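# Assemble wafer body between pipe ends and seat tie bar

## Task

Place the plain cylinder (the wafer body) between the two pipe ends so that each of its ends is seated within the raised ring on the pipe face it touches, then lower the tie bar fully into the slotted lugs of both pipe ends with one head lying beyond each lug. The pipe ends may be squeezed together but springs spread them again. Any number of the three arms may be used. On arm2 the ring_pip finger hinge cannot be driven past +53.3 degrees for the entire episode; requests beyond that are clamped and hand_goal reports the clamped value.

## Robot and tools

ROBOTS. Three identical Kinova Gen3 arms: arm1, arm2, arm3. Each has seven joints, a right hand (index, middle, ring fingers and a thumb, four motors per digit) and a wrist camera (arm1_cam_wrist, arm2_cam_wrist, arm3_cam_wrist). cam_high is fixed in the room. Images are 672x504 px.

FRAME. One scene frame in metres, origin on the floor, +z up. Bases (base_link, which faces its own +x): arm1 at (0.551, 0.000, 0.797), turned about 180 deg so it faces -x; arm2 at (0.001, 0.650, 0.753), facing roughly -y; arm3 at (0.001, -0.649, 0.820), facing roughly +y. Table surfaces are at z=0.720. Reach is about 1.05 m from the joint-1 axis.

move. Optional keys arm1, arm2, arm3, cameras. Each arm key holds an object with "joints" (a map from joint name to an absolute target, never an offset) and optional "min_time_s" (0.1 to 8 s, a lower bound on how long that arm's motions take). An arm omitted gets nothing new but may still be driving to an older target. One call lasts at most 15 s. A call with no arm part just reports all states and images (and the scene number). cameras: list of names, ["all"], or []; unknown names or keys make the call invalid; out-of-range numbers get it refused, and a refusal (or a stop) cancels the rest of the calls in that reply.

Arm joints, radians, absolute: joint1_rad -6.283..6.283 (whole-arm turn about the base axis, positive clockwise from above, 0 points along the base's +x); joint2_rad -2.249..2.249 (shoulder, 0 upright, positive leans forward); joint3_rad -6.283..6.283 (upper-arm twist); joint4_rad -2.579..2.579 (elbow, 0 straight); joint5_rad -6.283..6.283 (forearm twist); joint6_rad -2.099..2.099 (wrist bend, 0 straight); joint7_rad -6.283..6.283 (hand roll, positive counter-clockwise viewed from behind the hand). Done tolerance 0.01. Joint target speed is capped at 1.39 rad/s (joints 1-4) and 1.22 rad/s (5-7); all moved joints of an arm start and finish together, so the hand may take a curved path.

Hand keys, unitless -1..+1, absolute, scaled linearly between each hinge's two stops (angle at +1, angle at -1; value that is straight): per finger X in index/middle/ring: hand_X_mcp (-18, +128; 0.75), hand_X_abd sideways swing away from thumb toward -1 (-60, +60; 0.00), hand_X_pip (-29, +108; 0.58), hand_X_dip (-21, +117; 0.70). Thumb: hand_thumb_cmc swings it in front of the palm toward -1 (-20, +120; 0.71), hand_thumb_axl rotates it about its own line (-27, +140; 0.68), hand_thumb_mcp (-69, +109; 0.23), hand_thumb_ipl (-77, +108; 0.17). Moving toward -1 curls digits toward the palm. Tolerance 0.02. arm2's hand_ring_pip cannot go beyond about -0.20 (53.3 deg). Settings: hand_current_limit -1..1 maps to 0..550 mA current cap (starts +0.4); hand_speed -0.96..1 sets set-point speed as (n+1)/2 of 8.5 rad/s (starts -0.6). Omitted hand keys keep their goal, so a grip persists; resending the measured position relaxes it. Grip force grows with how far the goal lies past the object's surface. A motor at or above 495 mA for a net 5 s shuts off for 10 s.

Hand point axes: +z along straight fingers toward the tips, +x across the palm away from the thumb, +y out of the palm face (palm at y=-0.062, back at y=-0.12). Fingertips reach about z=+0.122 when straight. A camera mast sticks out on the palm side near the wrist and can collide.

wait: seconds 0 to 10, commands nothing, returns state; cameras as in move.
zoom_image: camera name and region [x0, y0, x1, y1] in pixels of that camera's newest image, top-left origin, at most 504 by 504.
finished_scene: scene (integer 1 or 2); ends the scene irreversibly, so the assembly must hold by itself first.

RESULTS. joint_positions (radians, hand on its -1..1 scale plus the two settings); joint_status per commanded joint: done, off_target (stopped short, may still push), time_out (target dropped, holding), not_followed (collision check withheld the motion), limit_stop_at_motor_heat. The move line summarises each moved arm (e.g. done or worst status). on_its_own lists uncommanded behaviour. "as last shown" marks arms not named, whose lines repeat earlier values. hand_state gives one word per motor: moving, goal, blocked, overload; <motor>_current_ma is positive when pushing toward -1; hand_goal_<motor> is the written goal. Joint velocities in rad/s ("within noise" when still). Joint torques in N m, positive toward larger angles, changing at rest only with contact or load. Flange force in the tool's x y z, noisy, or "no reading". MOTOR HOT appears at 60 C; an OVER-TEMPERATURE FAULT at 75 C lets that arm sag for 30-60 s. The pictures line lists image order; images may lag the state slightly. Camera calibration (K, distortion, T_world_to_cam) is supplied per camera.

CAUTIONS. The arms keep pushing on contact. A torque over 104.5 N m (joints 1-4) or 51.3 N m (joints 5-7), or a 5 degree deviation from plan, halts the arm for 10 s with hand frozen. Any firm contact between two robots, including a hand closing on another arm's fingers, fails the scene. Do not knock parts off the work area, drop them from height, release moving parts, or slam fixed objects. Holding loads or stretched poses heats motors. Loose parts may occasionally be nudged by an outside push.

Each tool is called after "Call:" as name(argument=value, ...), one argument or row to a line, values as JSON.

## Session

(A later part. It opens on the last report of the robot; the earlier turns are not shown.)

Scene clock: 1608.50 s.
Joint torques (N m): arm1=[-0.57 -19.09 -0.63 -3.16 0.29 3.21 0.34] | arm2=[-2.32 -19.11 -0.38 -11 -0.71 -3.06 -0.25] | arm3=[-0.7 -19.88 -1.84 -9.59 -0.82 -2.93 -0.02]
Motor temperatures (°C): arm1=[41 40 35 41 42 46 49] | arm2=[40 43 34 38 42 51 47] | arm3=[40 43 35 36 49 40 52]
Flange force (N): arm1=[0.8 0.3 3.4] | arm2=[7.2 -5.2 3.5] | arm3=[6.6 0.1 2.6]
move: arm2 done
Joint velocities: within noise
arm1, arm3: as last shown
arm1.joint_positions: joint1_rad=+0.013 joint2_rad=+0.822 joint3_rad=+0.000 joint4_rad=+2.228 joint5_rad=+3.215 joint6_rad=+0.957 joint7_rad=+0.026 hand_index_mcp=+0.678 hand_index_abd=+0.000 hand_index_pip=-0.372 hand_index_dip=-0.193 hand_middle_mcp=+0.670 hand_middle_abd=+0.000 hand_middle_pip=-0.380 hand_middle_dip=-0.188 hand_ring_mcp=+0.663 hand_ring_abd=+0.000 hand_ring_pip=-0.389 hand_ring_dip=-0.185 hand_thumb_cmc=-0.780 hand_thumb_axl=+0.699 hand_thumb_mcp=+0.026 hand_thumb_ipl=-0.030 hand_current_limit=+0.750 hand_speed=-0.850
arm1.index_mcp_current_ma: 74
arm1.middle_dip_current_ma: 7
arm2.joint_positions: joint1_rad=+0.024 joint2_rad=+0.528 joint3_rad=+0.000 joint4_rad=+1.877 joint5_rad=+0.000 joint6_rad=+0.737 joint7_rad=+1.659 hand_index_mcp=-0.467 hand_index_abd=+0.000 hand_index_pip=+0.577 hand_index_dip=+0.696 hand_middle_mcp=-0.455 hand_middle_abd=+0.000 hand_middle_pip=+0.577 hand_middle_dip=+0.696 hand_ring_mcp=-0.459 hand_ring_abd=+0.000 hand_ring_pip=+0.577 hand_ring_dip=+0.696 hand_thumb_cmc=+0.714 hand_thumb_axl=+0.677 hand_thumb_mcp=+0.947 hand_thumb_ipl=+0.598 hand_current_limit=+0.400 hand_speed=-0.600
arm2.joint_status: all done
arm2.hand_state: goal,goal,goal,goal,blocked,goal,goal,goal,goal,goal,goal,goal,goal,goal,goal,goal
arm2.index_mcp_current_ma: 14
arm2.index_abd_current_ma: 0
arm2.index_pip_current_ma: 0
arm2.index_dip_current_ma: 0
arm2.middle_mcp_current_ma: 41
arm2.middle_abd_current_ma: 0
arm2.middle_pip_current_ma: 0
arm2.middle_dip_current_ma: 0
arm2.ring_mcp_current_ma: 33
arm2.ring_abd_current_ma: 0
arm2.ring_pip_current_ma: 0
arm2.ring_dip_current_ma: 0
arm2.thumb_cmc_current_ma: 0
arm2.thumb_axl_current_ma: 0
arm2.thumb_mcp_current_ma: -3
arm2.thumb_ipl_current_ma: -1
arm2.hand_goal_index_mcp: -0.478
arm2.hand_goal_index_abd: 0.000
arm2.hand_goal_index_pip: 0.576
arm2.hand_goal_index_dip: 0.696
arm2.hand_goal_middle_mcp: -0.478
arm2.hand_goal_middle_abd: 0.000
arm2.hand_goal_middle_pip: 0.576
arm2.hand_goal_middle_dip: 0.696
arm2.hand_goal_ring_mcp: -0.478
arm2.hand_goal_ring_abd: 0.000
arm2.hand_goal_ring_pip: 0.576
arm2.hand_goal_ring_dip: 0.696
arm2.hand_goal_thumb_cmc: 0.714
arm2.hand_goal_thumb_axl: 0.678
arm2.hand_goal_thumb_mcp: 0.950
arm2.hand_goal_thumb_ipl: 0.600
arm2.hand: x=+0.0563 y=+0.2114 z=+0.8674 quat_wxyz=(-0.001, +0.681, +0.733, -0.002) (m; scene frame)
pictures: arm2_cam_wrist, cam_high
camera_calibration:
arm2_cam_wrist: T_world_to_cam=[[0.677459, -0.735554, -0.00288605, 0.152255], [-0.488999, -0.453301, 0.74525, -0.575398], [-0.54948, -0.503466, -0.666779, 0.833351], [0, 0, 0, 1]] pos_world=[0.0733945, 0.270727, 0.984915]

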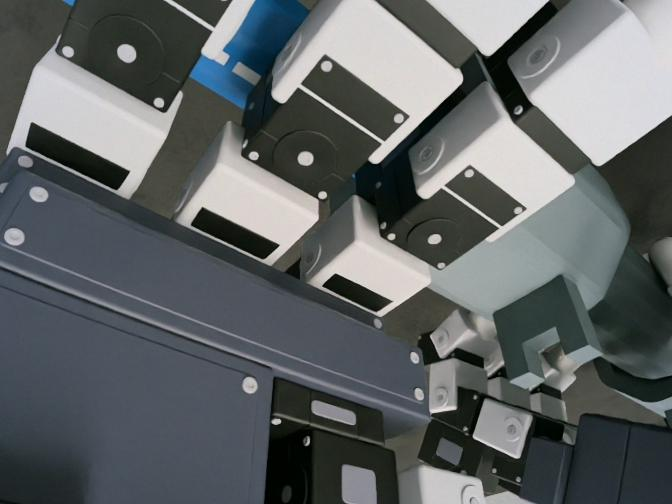

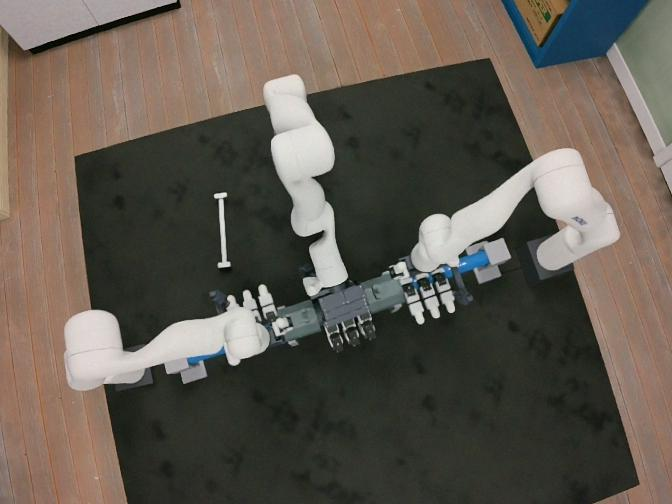

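Call:
move(
  arm3={"joints":{"joint1_rad":0.0979,"joint2_rad":0.6562,"joint3_rad":0,"joint4_rad":1.9247,"joint5_rad":0,"joint6_rad":0.5607,"joint7_rad":1.7195},"min_time_s":2},
  cameras=[],
)

Call:
move(
  arm2={"joints":{"joint1_rad":0.0236,"joint2_rad":0.5311,"joint3_rad":0,"joint4_rad":1.8704,"joint5_rad":0,"joint6_rad":0.7401,"joint7_rad":1.6589},"min_time_s":2},
  cameras=["cam_high","arm2_cam_wrist","arm3_cam_wrist"],
)

Call:
zoom_image(
  camera="cam_high",
  region=[280, 260, 400, 350],
)

Call:
zoom_image(
  camera="arm2_cam_wrist",
  region=[572, 210, 672, 420],
)

Scene clock: 1627.40 s.
Joint torques (N m): arm1=[-1.52 -17.89 -1.67 -2.26 0.74 2.69 0.22] | arm2=[-2.1 -19.34 -0.23 -10.9 -0.66 -2.98 -0.21] | arm3=[-1.49 -19.9 -2.66 -11.84 -1.1 -4.22 -0.07]
Motor temperatures (°C): arm1=[41 41 35 41 42 46 49] | arm2=[40 42 34 39 42 51 47] | arm3=[40 43 35 36 49 40 52]
Flange force (N): arm1=[2.4 -1.6 3.2] | arm2=[6.5 -4.7 4.0] | arm3=[11.8 -0.8 0.2]
move: arm3 done
Joint velocities: within noise
arm1, arm2: as last shown
arm1.joint_positions: joint1_rad=+0.013 joint2_rad=+0.822 joint3_rad=+0.000 joint4_rad=+2.228 joint5_rad=+3.215 joint6_rad=+0.957 joint7_rad=+0.026 hand_index_mcp=+0.679 hand_index_abd=+0.000 hand_index_pip=-0.372 hand_index_dip=-0.194 hand_middle_mcp=+0.670 hand_middle_abd=+0.000 hand_middle_pip=-0.380 hand_middle_dip=-0.188 hand_ring_mcp=+0.663 hand_ring_abd=+0.000 hand_ring_pip=-0.389 hand_ring_dip=-0.185 hand_thumb_cmc=-0.780 hand_thumb_axl=+0.699 hand_thumb_mcp=+0.026 hand_thumb_ipl=-0.031 hand_current_limit=+0.750 hand_speed=-0.850
arm1.index_mcp_current_ma: 77
arm1.index_dip_current_ma: 2
arm1.thumb_ipl_current_ma: 360
arm1.hand: x=-0.0027 y=-0.0268 z=+0.8286 quat_wxyz=(-0.338, +0.573, +0.650, -0.368) (m; scene frame)
arm3.joint_positions: joint1_rad=+0.098 joint2_rad=+0.656 joint3_rad=+0.000 joint4_rad=+1.925 joint5_rad=+0.000 joint6_rad=+0.561 joint7_rad=+1.720 hand_index_mcp=-0.458 hand_index_abd=+0.000 hand_index_pip=+0.577 hand_index_dip=+0.696 hand_middle_mcp=-0.457 hand_middle_abd=+0.000 hand_middle_pip=+0.577 hand_middle_dip=+0.696 hand_ring_mcp=-0.454 hand_ring_abd=+0.000 hand_ring_pip=+0.577 hand_ring_dip=+0.696 hand_thumb_cmc=+0.714 hand_thumb_axl=+0.677 hand_thumb_mcp=+0.947 hand_thumb_ipl=+0.598 hand_current_limit=+0.400 hand_speed=-0.600
arm3.joint_status: all done
arm3.hand_state: goal,goal,goal,goal,blocked,goal,goal,goal,blocked,goal,goal,goal,goal,goal,goal,goal
arm3.index_mcp_current_ma: 10
arm3.index_abd_current_ma: 0
arm3.index_pip_current_ma: 0
arm3.index_dip_current_ma: 0
arm3.middle_mcp_current_ma: 12
arm3.middle_abd_current_ma: 0
arm3.middle_pip_current_ma: 0
arm3.middle_dip_current_ma: 0
arm3.ring_mcp_current_ma: 14
arm3.ring_abd_current_ma: 0
arm3.ring_pip_current_ma: 0
arm3.ring_dip_current_ma: 0
arm3.thumb_cmc_current_ma: 0
arm3.thumb_axl_current_ma: 0
arm3.thumb_mcp_current_ma: 0
arm3.thumb_ipl_current_ma: 0
arm3.hand_goal_index_mcp: -0.478
arm3.hand_goal_index_abd: 0.000
arm3.hand_goal_index_pip: 0.576
arm3.hand_goal_index_dip: 0.696
arm3.hand_goal_middle_mcp: -0.478
arm3.hand_goal_middle_abd: 0.000
arm3.hand_goal_middle_pip: 0.576
arm3.hand_goal_middle_dip: 0.696
arm3.hand_goal_ring_mcp: -0.478
arm3.hand_goal_ring_abd: 0.000
arm3.hand_goal_ring_pip: 0.576
arm3.hand_goal_ring_dip: 0.696
arm3.hand_goal_thumb_cmc: 0.714
arm3.hand_goal_thumb_axl: 0.678
arm3.hand_goal_thumb_mcp: 0.950
arm3.hand_goal_thumb_ipl: 0.600
arm3.hand: x=-0.0284 y=-0.2116 z=+0.8719 quat_wxyz=(-0.001, -0.733, +0.681, +0.004) (m; scene frame)
pictures: none
No camera images: "cameras" was empty.

Scene clock: 1629.70 s.
Joint torques (N m): arm1=[1.04 -17.96 1.08 -2.02 -0.16 2.55 0.62] | arm2=[-4.48 -19.45 -2.37 -20.81 -1.95 -9.14 -0.66] | arm3=[-0.76 -21.8 -1.86 -16.16 -1.24 -6.58 -0.42]
Motor temperatures (°C): arm1=[41 41 35 41 42 46 49] | arm2=[40 42 34 39 42 51 47] | arm3=[40 43 35 36 49 40 52]
Flange force (N): arm1=[-2.2 -1.9 4.2] | arm2=[29.7 -8.0 -3.4] | arm3=[18.9 1.6 0.3]
move: arm2 done
Joint velocities: within noise
arm1, arm3: as last shown
arm1.joint_positions: joint1_rad=+0.013 joint2_rad=+0.822 joint3_rad=+0.000 joint4_rad=+2.228 joint5_rad=+3.215 joint6_rad=+0.957 joint7_rad=+0.026 hand_index_mcp=+0.682 hand_index_abd=+0.000 hand_index_pip=-0.372 hand_index_dip=-0.195 hand_middle_mcp=+0.671 hand_middle_abd=+0.000 hand_middle_pip=-0.380 hand_middle_dip=-0.188 hand_ring_mcp=+0.663 hand_ring_abd=+0.000 hand_ring_pip=-0.389 hand_ring_dip=-0.185 hand_thumb_cmc=-0.779 hand_thumb_axl=+0.699 hand_thumb_mcp=+0.026 hand_thumb_ipl=-0.033 hand_current_limit=+0.750 hand_speed=-0.850
arm1.index_mcp_current_ma: 85
arm1.middle_mcp_current_ma: 58
arm1.thumb_cmc_current_ma: 73
arm1.thumb_axl_current_ma: 25
arm1.thumb_ipl_current_ma: 345
arm1.hand: x=-0.0026 y=-0.0268 z=+0.8287 quat_wxyz=(-0.338, +0.573, +0.650, -0.368) (m; scene frame)
arm2.joint_positions: joint1_rad=+0.024 joint2_rad=+0.531 joint3_rad=+0.000 joint4_rad=+1.870 joint5_rad=+0.000 joint6_rad=+0.740 joint7_rad=+1.659 hand_index_mcp=-0.473 hand_index_abd=+0.000 hand_index_pip=+0.577 hand_index_dip=+0.696 hand_middle_mcp=-0.455 hand_middle_abd=+0.000 hand_middle_pip=+0.577 hand_middle_dip=+0.696 hand_ring_mcp=-0.459 hand_ring_abd=+0.000 hand_ring_pip=+0.577 hand_ring_dip=+0.696 hand_thumb_cmc=+0.714 hand_thumb_axl=+0.677 hand_thumb_mcp=+0.947 hand_thumb_ipl=+0.598 hand_current_limit=+0.400 hand_speed=-0.600
arm2.joint_status: all done
arm2.hand_state: goal,goal,goal,goal,blocked,goal,goal,goal,goal,goal,goal,goal,goal,goal,goal,goal
arm2.index_mcp_current_ma: 5
arm2.index_abd_current_ma: 0
arm2.index_pip_current_ma: 0
arm2.index_dip_current_ma: 0
arm2.middle_mcp_current_ma: 41
arm2.middle_abd_current_ma: 0
arm2.middle_pip_current_ma: 0
arm2.middle_dip_current_ma: 0
arm2.ring_mcp_current_ma: 33
arm2.ring_abd_current_ma: 0
arm2.ring_pip_current_ma: 0
arm2.ring_dip_current_ma: 0
arm2.thumb_cmc_current_ma: 0
arm2.thumb_axl_current_ma: 0
arm2.thumb_mcp_current_ma: -3
arm2.thumb_ipl_current_ma: -1
arm2.hand_goal_index_mcp: -0.478
arm2.hand_goal_index_abd: 0.000
arm2.hand_goal_index_pip: 0.576
arm2.hand_goal_index_dip: 0.696
arm2.hand_goal_middle_mcp: -0.478
arm2.hand_goal_middle_abd: 0.000
arm2.hand_goal_middle_pip: 0.576
arm2.hand_goal_middle_dip: 0.696
arm2.hand_goal_ring_mcp: -0.478
arm2.hand_goal_ring_abd: 0.000
arm2.hand_goal_ring_pip: 0.576
arm2.hand_goal_ring_dip: 0.696
arm2.hand_goal_thumb_cmc: 0.714
arm2.hand_goal_thumb_axl: 0.678
arm2.hand_goal_thumb_mcp: 0.950
arm2.hand_goal_thumb_ipl: 0.600
arm2.hand: x=+0.0565 y=+0.2095 z=+0.8674 quat_wxyz=(-0.001, +0.681, +0.733, -0.002) (m; scene frame)
arm3.joint_positions: joint1_rad=+0.098 joint2_rad=+0.656 joint3_rad=+0.000 joint4_rad=+1.925 joint5_rad=+0.000 joint6_rad=+0.561 joint7_rad=+1.720 hand_index_mcp=-0.462 hand_index_abd=+0.000 hand_index_pip=+0.577 hand_index_dip=+0.696 hand_middle_mcp=-0.457 hand_middle_abd=+0.000 hand_middle_pip=+0.577 hand_middle_dip=+0.696 hand_ring_mcp=-0.454 hand_ring_abd=+0.000 hand_ring_pip=+0.577 hand_ring_dip=+0.696 hand_thumb_cmc=+0.714 hand_thumb_axl=+0.677 hand_thumb_mcp=+0.947 hand_thumb_ipl=+0.598 hand_current_limit=+0.400 hand_speed=-0.600
arm3.index_mcp_current_ma: 7
pictures: arm2_cam_wrist, arm3_cam_wrist, cam_high
camera_calibration:
arm2_cam_wrist: T_world_to_cam=[[0.677495, -0.735521, -0.00294145, 0.150765], [-0.488949, -0.453355, 0.74525, -0.576076], [-0.549481, -0.503465, -0.666778, 0.832437], [0, 0, 0, 1]] pos_world=[0.0735946, 0.268827, 0.984815]
arm3_cam_wrist: T_world_to_cam=[[-0.643355, 0.765529, -0.00771321, 0.187886], [0.539871, 0.460808, 0.704412, -0.545097], [0.542802, 0.449023, -0.70975, 0.855095], [0, 0, 0, 1]] pos_world=[-0.0489878, -0.276604, 0.992325]

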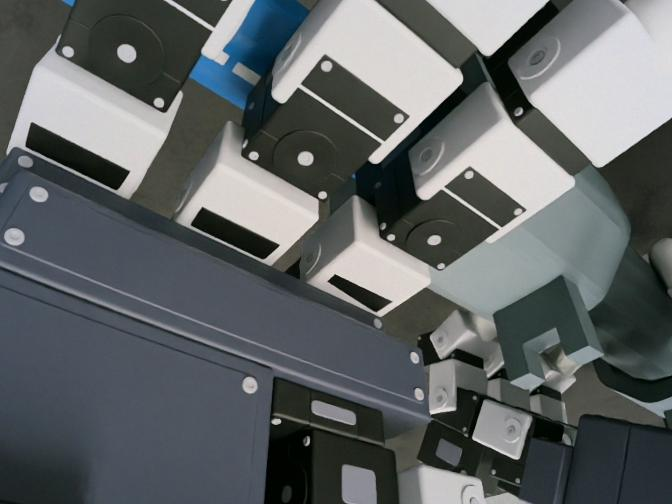

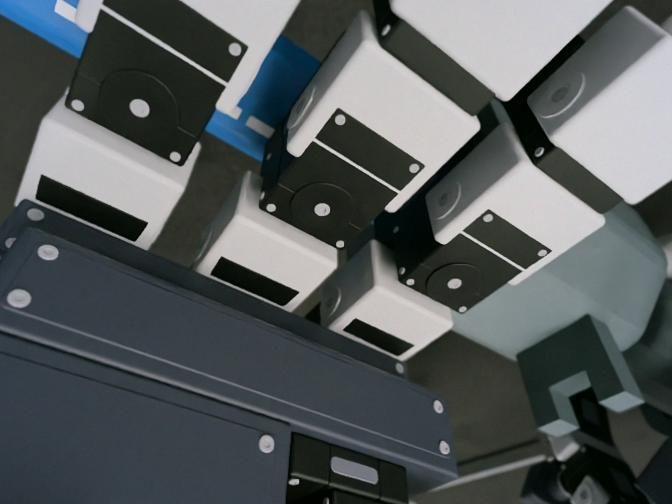

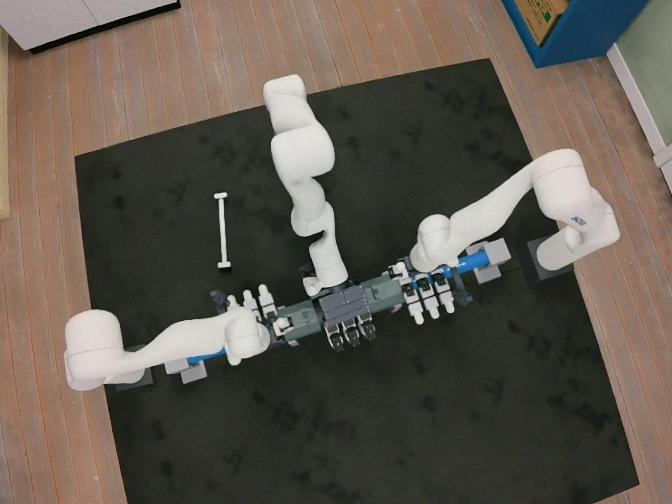

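Scaled by 4.200.

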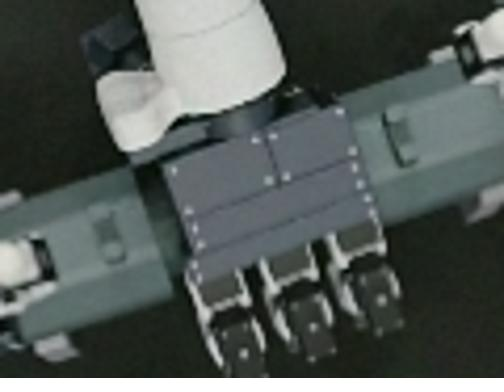

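Scaled by 2.400.

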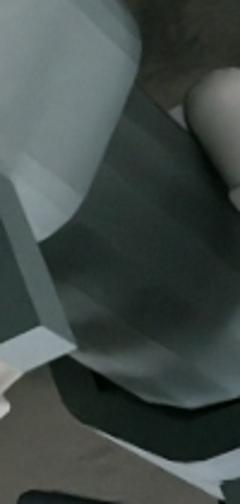

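Call:
move(
  arm1={"joints":{"hand_speed":-0.8,"hand_index_mcp":0.959,"hand_middle_mcp":0.959,"hand_ring_mcp":0.959,"hand_index_pip":-0.153,"hand_middle_pip":-0.153,"hand_ring_pip":-0.153,"hand_index_dip":0.043,"hand_middle_dip":0.043,"hand_ring_dip":0.043,"hand_thumb_mcp":0.337,"hand_thumb_ipl":0.059}},
  cameras=["arm1_cam_wrist","arm2_cam_wrist","cam_high"],
)

Call:
zoom_image(
  camera="cam_high",
  region=[280, 260, 400, 350],
)

Scene clock: 1650.33 s.
Joint torques (N m): arm1=[-0.42 -16.71 -0.54 -2.38 0.17 2.42 0.27] | arm2=[-3.63 -20.81 -1.65 -18.33 -1.53 -7.3 -0.52] | arm3=[-0.79 -22.73 -1.84 -16.53 -1.28 -6.58 -0.47]
Motor temperatures (°C): arm1=[41 41 35 41 41 47 49] | arm2=[40 42 34 40 42 51 47] | arm3=[40 43 35 36 49 41 52]
Flange force (N): arm1=[0.8 -3.6 0.6] | arm2=[22.1 -6.7 1.8] | arm3=[18.9 1.4 2.4]
move: arm1 done
Joint velocities: within noise
arm1.joint_positions: joint1_rad=+0.013 joint2_rad=+0.822 joint3_rad=+0.000 joint4_rad=+2.228 joint5_rad=+3.215 joint6_rad=+0.957 joint7_rad=+0.026 hand_index_mcp=+0.943 hand_index_abd=+0.000 hand_index_pip=-0.156 hand_index_dip=+0.042 hand_middle_mcp=+0.942 hand_middle_abd=+0.000 hand_middle_pip=-0.156 hand_middle_dip=+0.042 hand_ring_mcp=+0.943 hand_ring_abd=+0.000 hand_ring_pip=-0.156 hand_ring_dip=+0.042 hand_thumb_cmc=-0.822 hand_thumb_axl=+0.680 hand_thumb_mcp=+0.331 hand_thumb_ipl=+0.058 hand_current_limit=+0.750 hand_speed=-0.800
arm1.joint_status: all done
arm1.hand_state: goal,goal,goal,goal,goal,goal,goal,goal,goal,goal,goal,goal,goal,goal,goal,goal
arm1.index_mcp_current_ma: -13
arm1.index_abd_current_ma: 0
arm1.index_pip_current_ma: -1
arm1.index_dip_current_ma: 0
arm1.middle_mcp_current_ma: -15
arm1.middle_abd_current_ma: 0
arm1.middle_pip_current_ma: -1
arm1.middle_dip_current_ma: 0
arm1.ring_mcp_current_ma: -14
arm1.ring_abd_current_ma: 0
arm1.ring_pip_current_ma: -1
arm1.ring_dip_current_ma: -1
arm1.thumb_cmc_current_ma: 2
arm1.thumb_axl_current_ma: 1
arm1.thumb_mcp_current_ma: -5
arm1.thumb_ipl_current_ma: -1
arm1.hand_goal_index_mcp: 0.960
arm1.hand_goal_index_abd: 0.000
arm1.hand_goal_index_pip: -0.152
arm1.hand_goal_index_dip: 0.044
arm1.hand_goal_middle_mcp: 0.960
arm1.hand_goal_middle_abd: 0.000
arm1.hand_goal_middle_pip: -0.152
arm1.hand_goal_middle_dip: 0.044
arm1.hand_goal_ring_mcp: 0.960
arm1.hand_goal_ring_abd: 0.000
arm1.hand_goal_ring_pip: -0.152
arm1.hand_goal_ring_dip: 0.044
arm1.hand_goal_thumb_cmc: -0.828
arm1.hand_goal_thumb_axl: 0.678
arm1.hand_goal_thumb_mcp: 0.338
arm1.hand_goal_thumb_ipl: 0.060
arm1.hand: x=-0.0027 y=-0.0268 z=+0.8287 quat_wxyz=(-0.338, +0.573, +0.650, -0.368) (m; scene frame)
arm2, arm3: as last shown
arm2.joint_positions: joint1_rad=+0.024 joint2_rad=+0.531 joint3_rad=+0.000 joint4_rad=+1.870 joint5_rad=+0.000 joint6_rad=+0.740 joint7_rad=+1.659 hand_index_mcp=-0.472 hand_index_abd=+0.000 hand_index_pip=+0.577 hand_index_dip=+0.696 hand_middle_mcp=-0.455 hand_middle_abd=+0.000 hand_middle_pip=+0.577 hand_middle_dip=+0.696 hand_ring_mcp=-0.459 hand_ring_abd=+0.000 hand_ring_pip=+0.577 hand_ring_dip=+0.696 hand_thumb_cmc=+0.714 hand_thumb_axl=+0.677 hand_thumb_mcp=+0.947 hand_thumb_ipl=+0.598 hand_current_limit=+0.400 hand_speed=-0.600
arm2.index_mcp_current_ma: 6
arm2.hand: x=+0.0565 y=+0.2095 z=+0.8674 quat_wxyz=(-0.001, +0.681, +0.733, -0.001) (m; scene frame)
arm3.joint_positions: joint1_rad=+0.098 joint2_rad=+0.656 joint3_rad=+0.000 joint4_rad=+1.925 joint5_rad=+0.000 joint6_rad=+0.561 joint7_rad=+1.720 hand_index_mcp=-0.465 hand_index_abd=+0.000 hand_index_pip=+0.577 hand_index_dip=+0.696 hand_middle_mcp=-0.457 hand_middle_abd=+0.000 hand_middle_pip=+0.577 hand_middle_dip=+0.696 hand_ring_mcp=-0.454 hand_ring_abd=+0.000 hand_ring_pip=+0.577 hand_ring_dip=+0.696 hand_thumb_cmc=+0.714 hand_thumb_axl=+0.677 hand_thumb_mcp=+0.947 hand_thumb_ipl=+0.598 hand_current_limit=+0.400 hand_speed=-0.600
arm3.index_mcp_current_ma: 5
pictures: arm1_cam_wrist, arm2_cam_wrist, cam_high
camera_calibration:
arm1_cam_wrist: T_world_to_cam=[[0.400257, -0.768117, -0.499791, 0.427156], [0.376384, -0.359467, 0.853884, -0.765035], [-0.835542, -0.529886, 0.145228, -0.0125865], [0, 0, 0, 1]] pos_world=[0.106458, 0.0464314, 0.868568]
arm2_cam_wrist: T_world_to_cam=[[0.677454, -0.735559, -0.00298974, 0.150826], [-0.489015, -0.453415, 0.74517, -0.575975], [-0.549472, -0.503357, -0.666867, 0.832495], [0, 0, 0, 1]] pos_world=[0.0735946, 0.268827, 0.984814]

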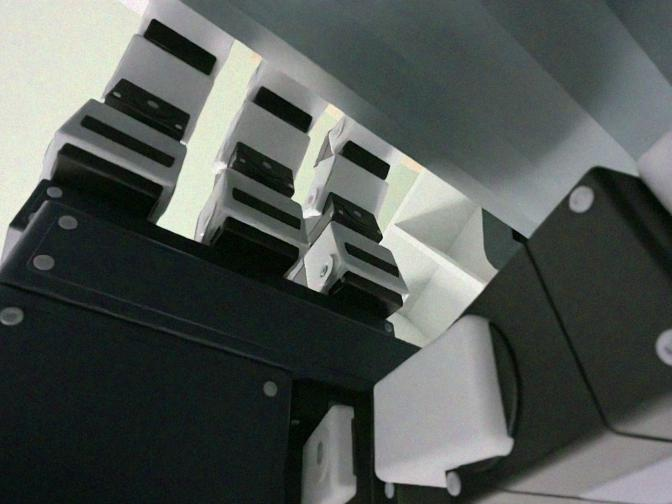

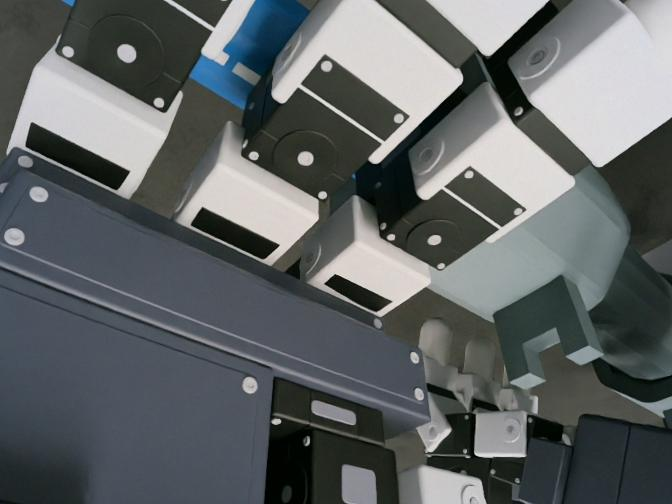

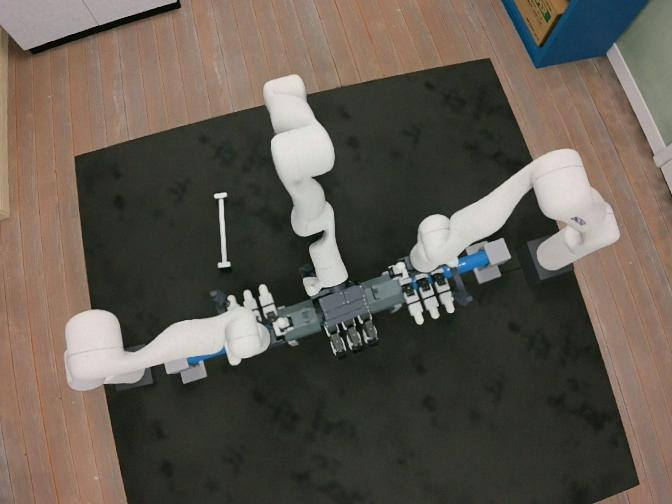

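Scaled by 4.200.

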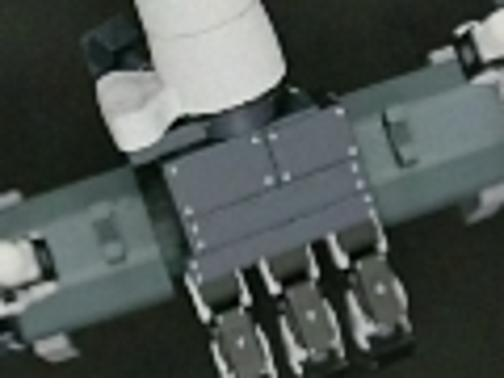

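Call:
move(
  arm1={"joints":{"joint1_rad":0.013,"joint2_rad":0.7022,"joint3_rad":0,"joint4_rad":2.2325,"joint5_rad":3.219,"joint6_rad":0.8421,"joint7_rad":0.0194},"min_time_s":2},
  cameras=["arm2_cam_wrist"],
)

Call:
move(
  arm1={"joints":{"joint1_rad":0.013,"joint2_rad":0.4534,"joint3_rad":0,"joint4_rad":2.1809,"joint5_rad":3.2573,"joint6_rad":0.5427,"joint7_rad":-0.0304}},
  cameras=["arm1_cam_wrist","arm2_cam_wrist","cam_high"],
)

Call:
zoom_image(
  camera="cam_high",
  region=[280, 260, 400, 350],
)

Scene clock: 1665.73 s.
Joint torques (N m): arm1=[-0.47 -16.06 -0.55 -3.27 0.18 2.39 0.28] | arm2=[-3.63 -20.82 -1.6 -18.39 -1.54 -7.29 -0.53] | arm3=[-0.85 -22.76 -1.79 -16.55 -1.26 -6.58 -0.41]
Motor temperatures (°C): arm1=[41 41 35 41 41 47 49] | arm2=[40 42 34 40 42 51 47] | arm3=[40 43 35 36 49 41 52]
Flange force (N): arm1=[0.7 -3.4 0.5] | arm2=[22.3 -6.7 1.9] | arm3=[18.9 1.4 2.5]
move: arm1 done
Joint velocities: within noise
arm1.joint_positions: joint1_rad=+0.013 joint2_rad=+0.702 joint3_rad=+0.000 joint4_rad=+2.233 joint5_rad=+3.219 joint6_rad=+0.842 joint7_rad=+0.019 hand_index_mcp=+0.943 hand_index_abd=+0.000 hand_index_pip=-0.156 hand_index_dip=+0.042 hand_middle_mcp=+0.942 hand_middle_abd=+0.000 hand_middle_pip=-0.156 hand_middle_dip=+0.042 hand_ring_mcp=+0.943 hand_ring_abd=+0.000 hand_ring_pip=-0.156 hand_ring_dip=+0.042 hand_thumb_cmc=-0.822 hand_thumb_axl=+0.680 hand_thumb_mcp=+0.331 hand_thumb_ipl=+0.058 hand_current_limit=+0.750 hand_speed=-0.800
arm1.joint_status: all done
arm1.hand_state: goal,goal,goal,goal,goal,goal,goal,goal,goal,goal,goal,goal,goal,goal,goal,goal
arm1.index_mcp_current_ma: -13
arm1.index_abd_current_ma: 0
arm1.index_pip_current_ma: -1
arm1.index_dip_current_ma: 0
arm1.middle_mcp_current_ma: -15
arm1.middle_abd_current_ma: 0
arm1.middle_pip_current_ma: -1
arm1.middle_dip_current_ma: 0
arm1.ring_mcp_current_ma: -14
arm1.ring_abd_current_ma: 0
arm1.ring_pip_current_ma: -1
arm1.ring_dip_current_ma: -1
arm1.thumb_cmc_current_ma: 2
arm1.thumb_axl_current_ma: 1
arm1.thumb_mcp_current_ma: -5
arm1.thumb_ipl_current_ma: -1
arm1.hand_goal_index_mcp: 0.960
arm1.hand_goal_index_abd: 0.000
arm1.hand_goal_index_pip: -0.152
arm1.hand_goal_index_dip: 0.044
arm1.hand_goal_middle_mcp: 0.960
arm1.hand_goal_middle_abd: 0.000
arm1.hand_goal_middle_pip: -0.152
arm1.hand_goal_middle_dip: 0.044
arm1.hand_goal_ring_mcp: 0.960
arm1.hand_goal_ring_abd: 0.000
arm1.hand_goal_ring_pip: -0.152
arm1.hand_goal_ring_dip: 0.044
arm1.hand_goal_thumb_cmc: -0.828
arm1.hand_goal_thumb_axl: 0.678
arm1.hand_goal_thumb_mcp: 0.338
arm1.hand_goal_thumb_ipl: 0.060
arm1.hand: x=-0.0022 y=-0.0255 z=+0.8686 quat_wxyz=(-0.339, +0.573, +0.650, -0.367) (m; scene frame)
arm2, arm3: as last shown
arm2.hand: x=+0.0565 y=+0.2095 z=+0.8674 quat_wxyz=(-0.001, +0.681, +0.733, -0.002) (m; scene frame)
pictures: arm2_cam_wrist
camera_calibration:
arm2_cam_wrist: T_world_to_cam=[[0.677495, -0.735521, -0.00294145, 0.150765], [-0.488949, -0.453355, 0.74525, -0.57615], [-0.549481, -0.503465, -0.666778, 0.832504], [0, 0, 0, 1]] pos_world=[0.0735946, 0.268827, 0.984915]

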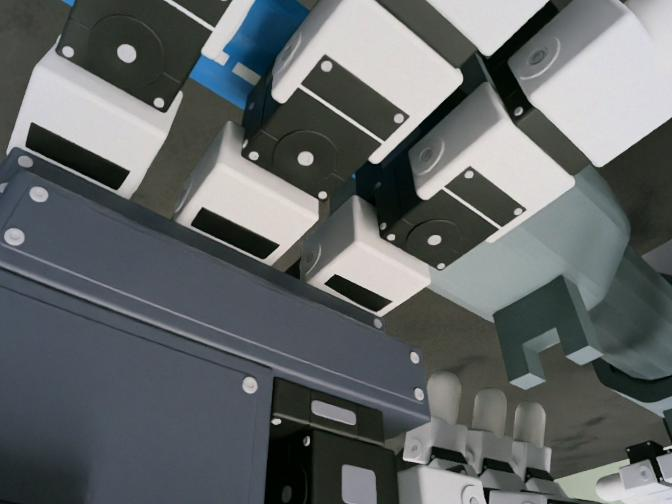

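Scene clock: 1667.13 s.
Joint torques (N m): arm1=[-0.42 -14.49 -0.61 -5.62 0.15 2.47 0.25] | arm2=[-3.59 -20.81 -1.63 -18.38 -1.55 -7.31 -0.53] | arm3=[-0.76 -22.76 -1.87 -16.51 -1.25 -6.59 -0.44]
Motor temperatures (°C): arm1=[41 41 35 41 41 47 49] | arm2=[40 42 34 40 42 51 47] | arm3=[40 43 35 36 49 41 52]
Flange force (N): arm1=[0.1 -3.5 0.1] | arm2=[22.2 -6.6 1.9] | arm3=[18.8 1.5 2.5]
move: arm1 done
Joint velocities: within noise
arm1.joint_positions: joint1_rad=+0.013 joint2_rad=+0.453 joint3_rad=+0.000 joint4_rad=+2.181 joint5_rad=+3.257 joint6_rad=+0.543 joint7_rad=-0.030 hand_index_mcp=+0.944 hand_index_abd=+0.000 hand_index_pip=-0.156 hand_index_dip=+0.042 hand_middle_mcp=+0.942 hand_middle_abd=+0.000 hand_middle_pip=-0.156 hand_middle_dip=+0.042 hand_ring_mcp=+0.943 hand_ring_abd=+0.000 hand_ring_pip=-0.156 hand_ring_dip=+0.042 hand_thumb_cmc=-0.822 hand_thumb_axl=+0.680 hand_thumb_mcp=+0.331 hand_thumb_ipl=+0.058 hand_current_limit=+0.750 hand_speed=-0.800
arm1.joint_status: all done
arm1.hand_state: goal,goal,goal,goal,goal,goal,goal,goal,goal,goal,goal,goal,goal,goal,goal,goal
arm1.index_mcp_current_ma: -13
arm1.index_abd_current_ma: 0
arm1.index_pip_current_ma: -1
arm1.index_dip_current_ma: 0
arm1.middle_mcp_current_ma: -14
arm1.middle_abd_current_ma: 0
arm1.middle_pip_current_ma: -1
arm1.middle_dip_current_ma: 0
arm1.ring_mcp_current_ma: -13
arm1.ring_abd_current_ma: 0
arm1.ring_pip_current_ma: -1
arm1.ring_dip_current_ma: -1
arm1.thumb_cmc_current_ma: 2
arm1.thumb_axl_current_ma: 1
arm1.thumb_mcp_current_ma: -5
arm1.thumb_ipl_current_ma: -1
arm1.hand_goal_index_mcp: 0.960
arm1.hand_goal_index_abd: 0.000
arm1.hand_goal_index_pip: -0.152
arm1.hand_goal_index_dip: 0.044
arm1.hand_goal_middle_mcp: 0.960
arm1.hand_goal_middle_abd: 0.000
arm1.hand_goal_middle_pip: -0.152
arm1.hand_goal_middle_dip: 0.044
arm1.hand_goal_ring_mcp: 0.960
arm1.hand_goal_ring_abd: 0.000
arm1.hand_goal_ring_pip: -0.152
arm1.hand_goal_ring_dip: 0.044
arm1.hand_goal_thumb_cmc: -0.828
arm1.hand_goal_thumb_axl: 0.678
arm1.hand_goal_thumb_mcp: 0.338
arm1.hand_goal_thumb_ipl: 0.060
arm1.hand: x=-0.0031 y=-0.0252 z=+0.9584 quat_wxyz=(-0.337, +0.573, +0.650, -0.367) (m; scene frame)
arm2, arm3: as last shown
pictures: arm1_cam_wrist, arm2_cam_wrist, cam_high
camera_calibration:
arm1_cam_wrist: T_world_to_cam=[[0.400667, -0.767941, -0.499733, 0.493232], [0.37586, -0.359657, 0.854035, -0.875266], [-0.835581, -0.530014, 0.144536, -0.0302737], [0, 0, 0, 1]] pos_world=[0.10606, 0.0479319, 0.998368]
arm2_cam_wrist: T_world_to_cam=[[0.677495, -0.735521, -0.00294145, 0.150765], [-0.488949, -0.453355, 0.74525, -0.57615], [-0.549481, -0.503465, -0.666778, 0.832504], [0, 0, 0, 1]] pos_world=[0.0735946, 0.268827, 0.984915]

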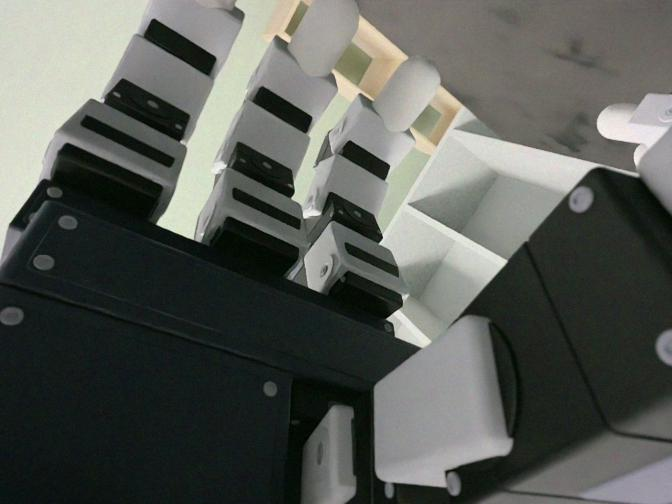

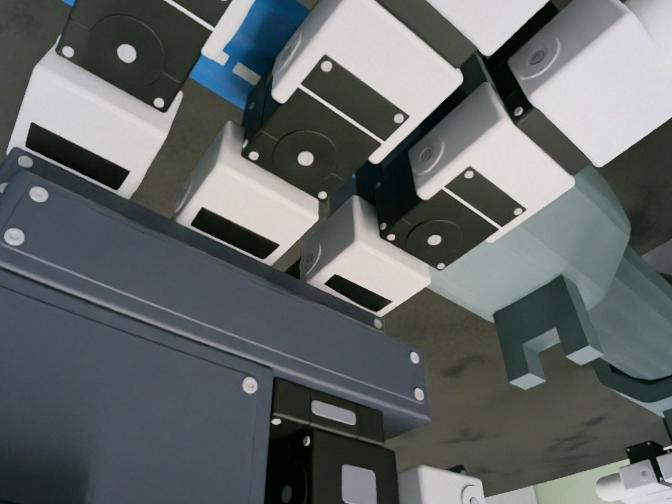

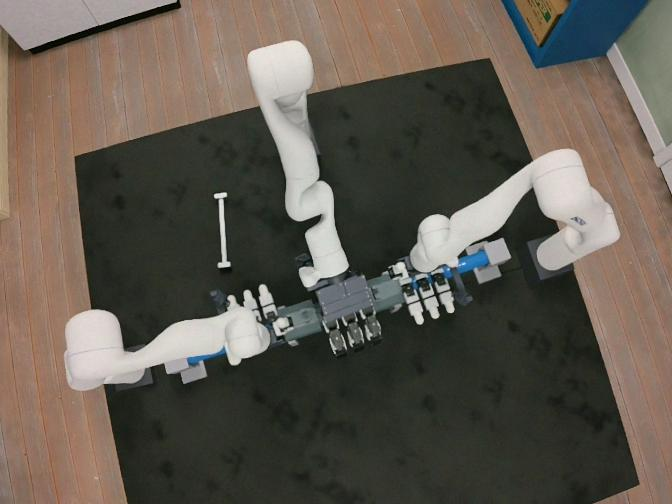

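Scaled by 4.200.

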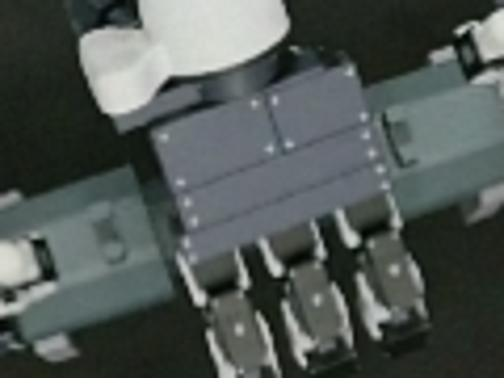

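Call:
zoom_image(
  camera="cam_high",
  region=[195, 180, 255, 240],
)

Call:
zoom_image(
  camera="cam_high",
  region=[195, 225, 255, 285],
)

Scaled by 8.400.

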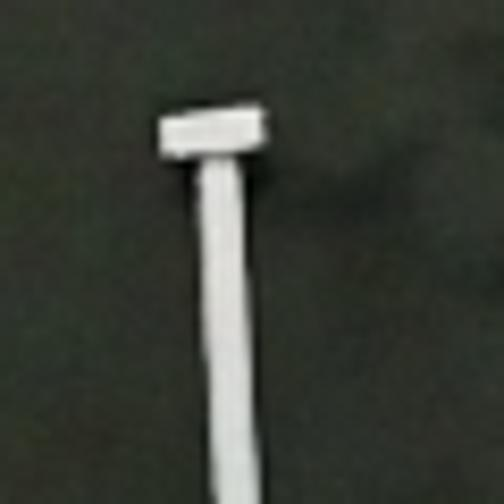

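Scaled by 8.400.

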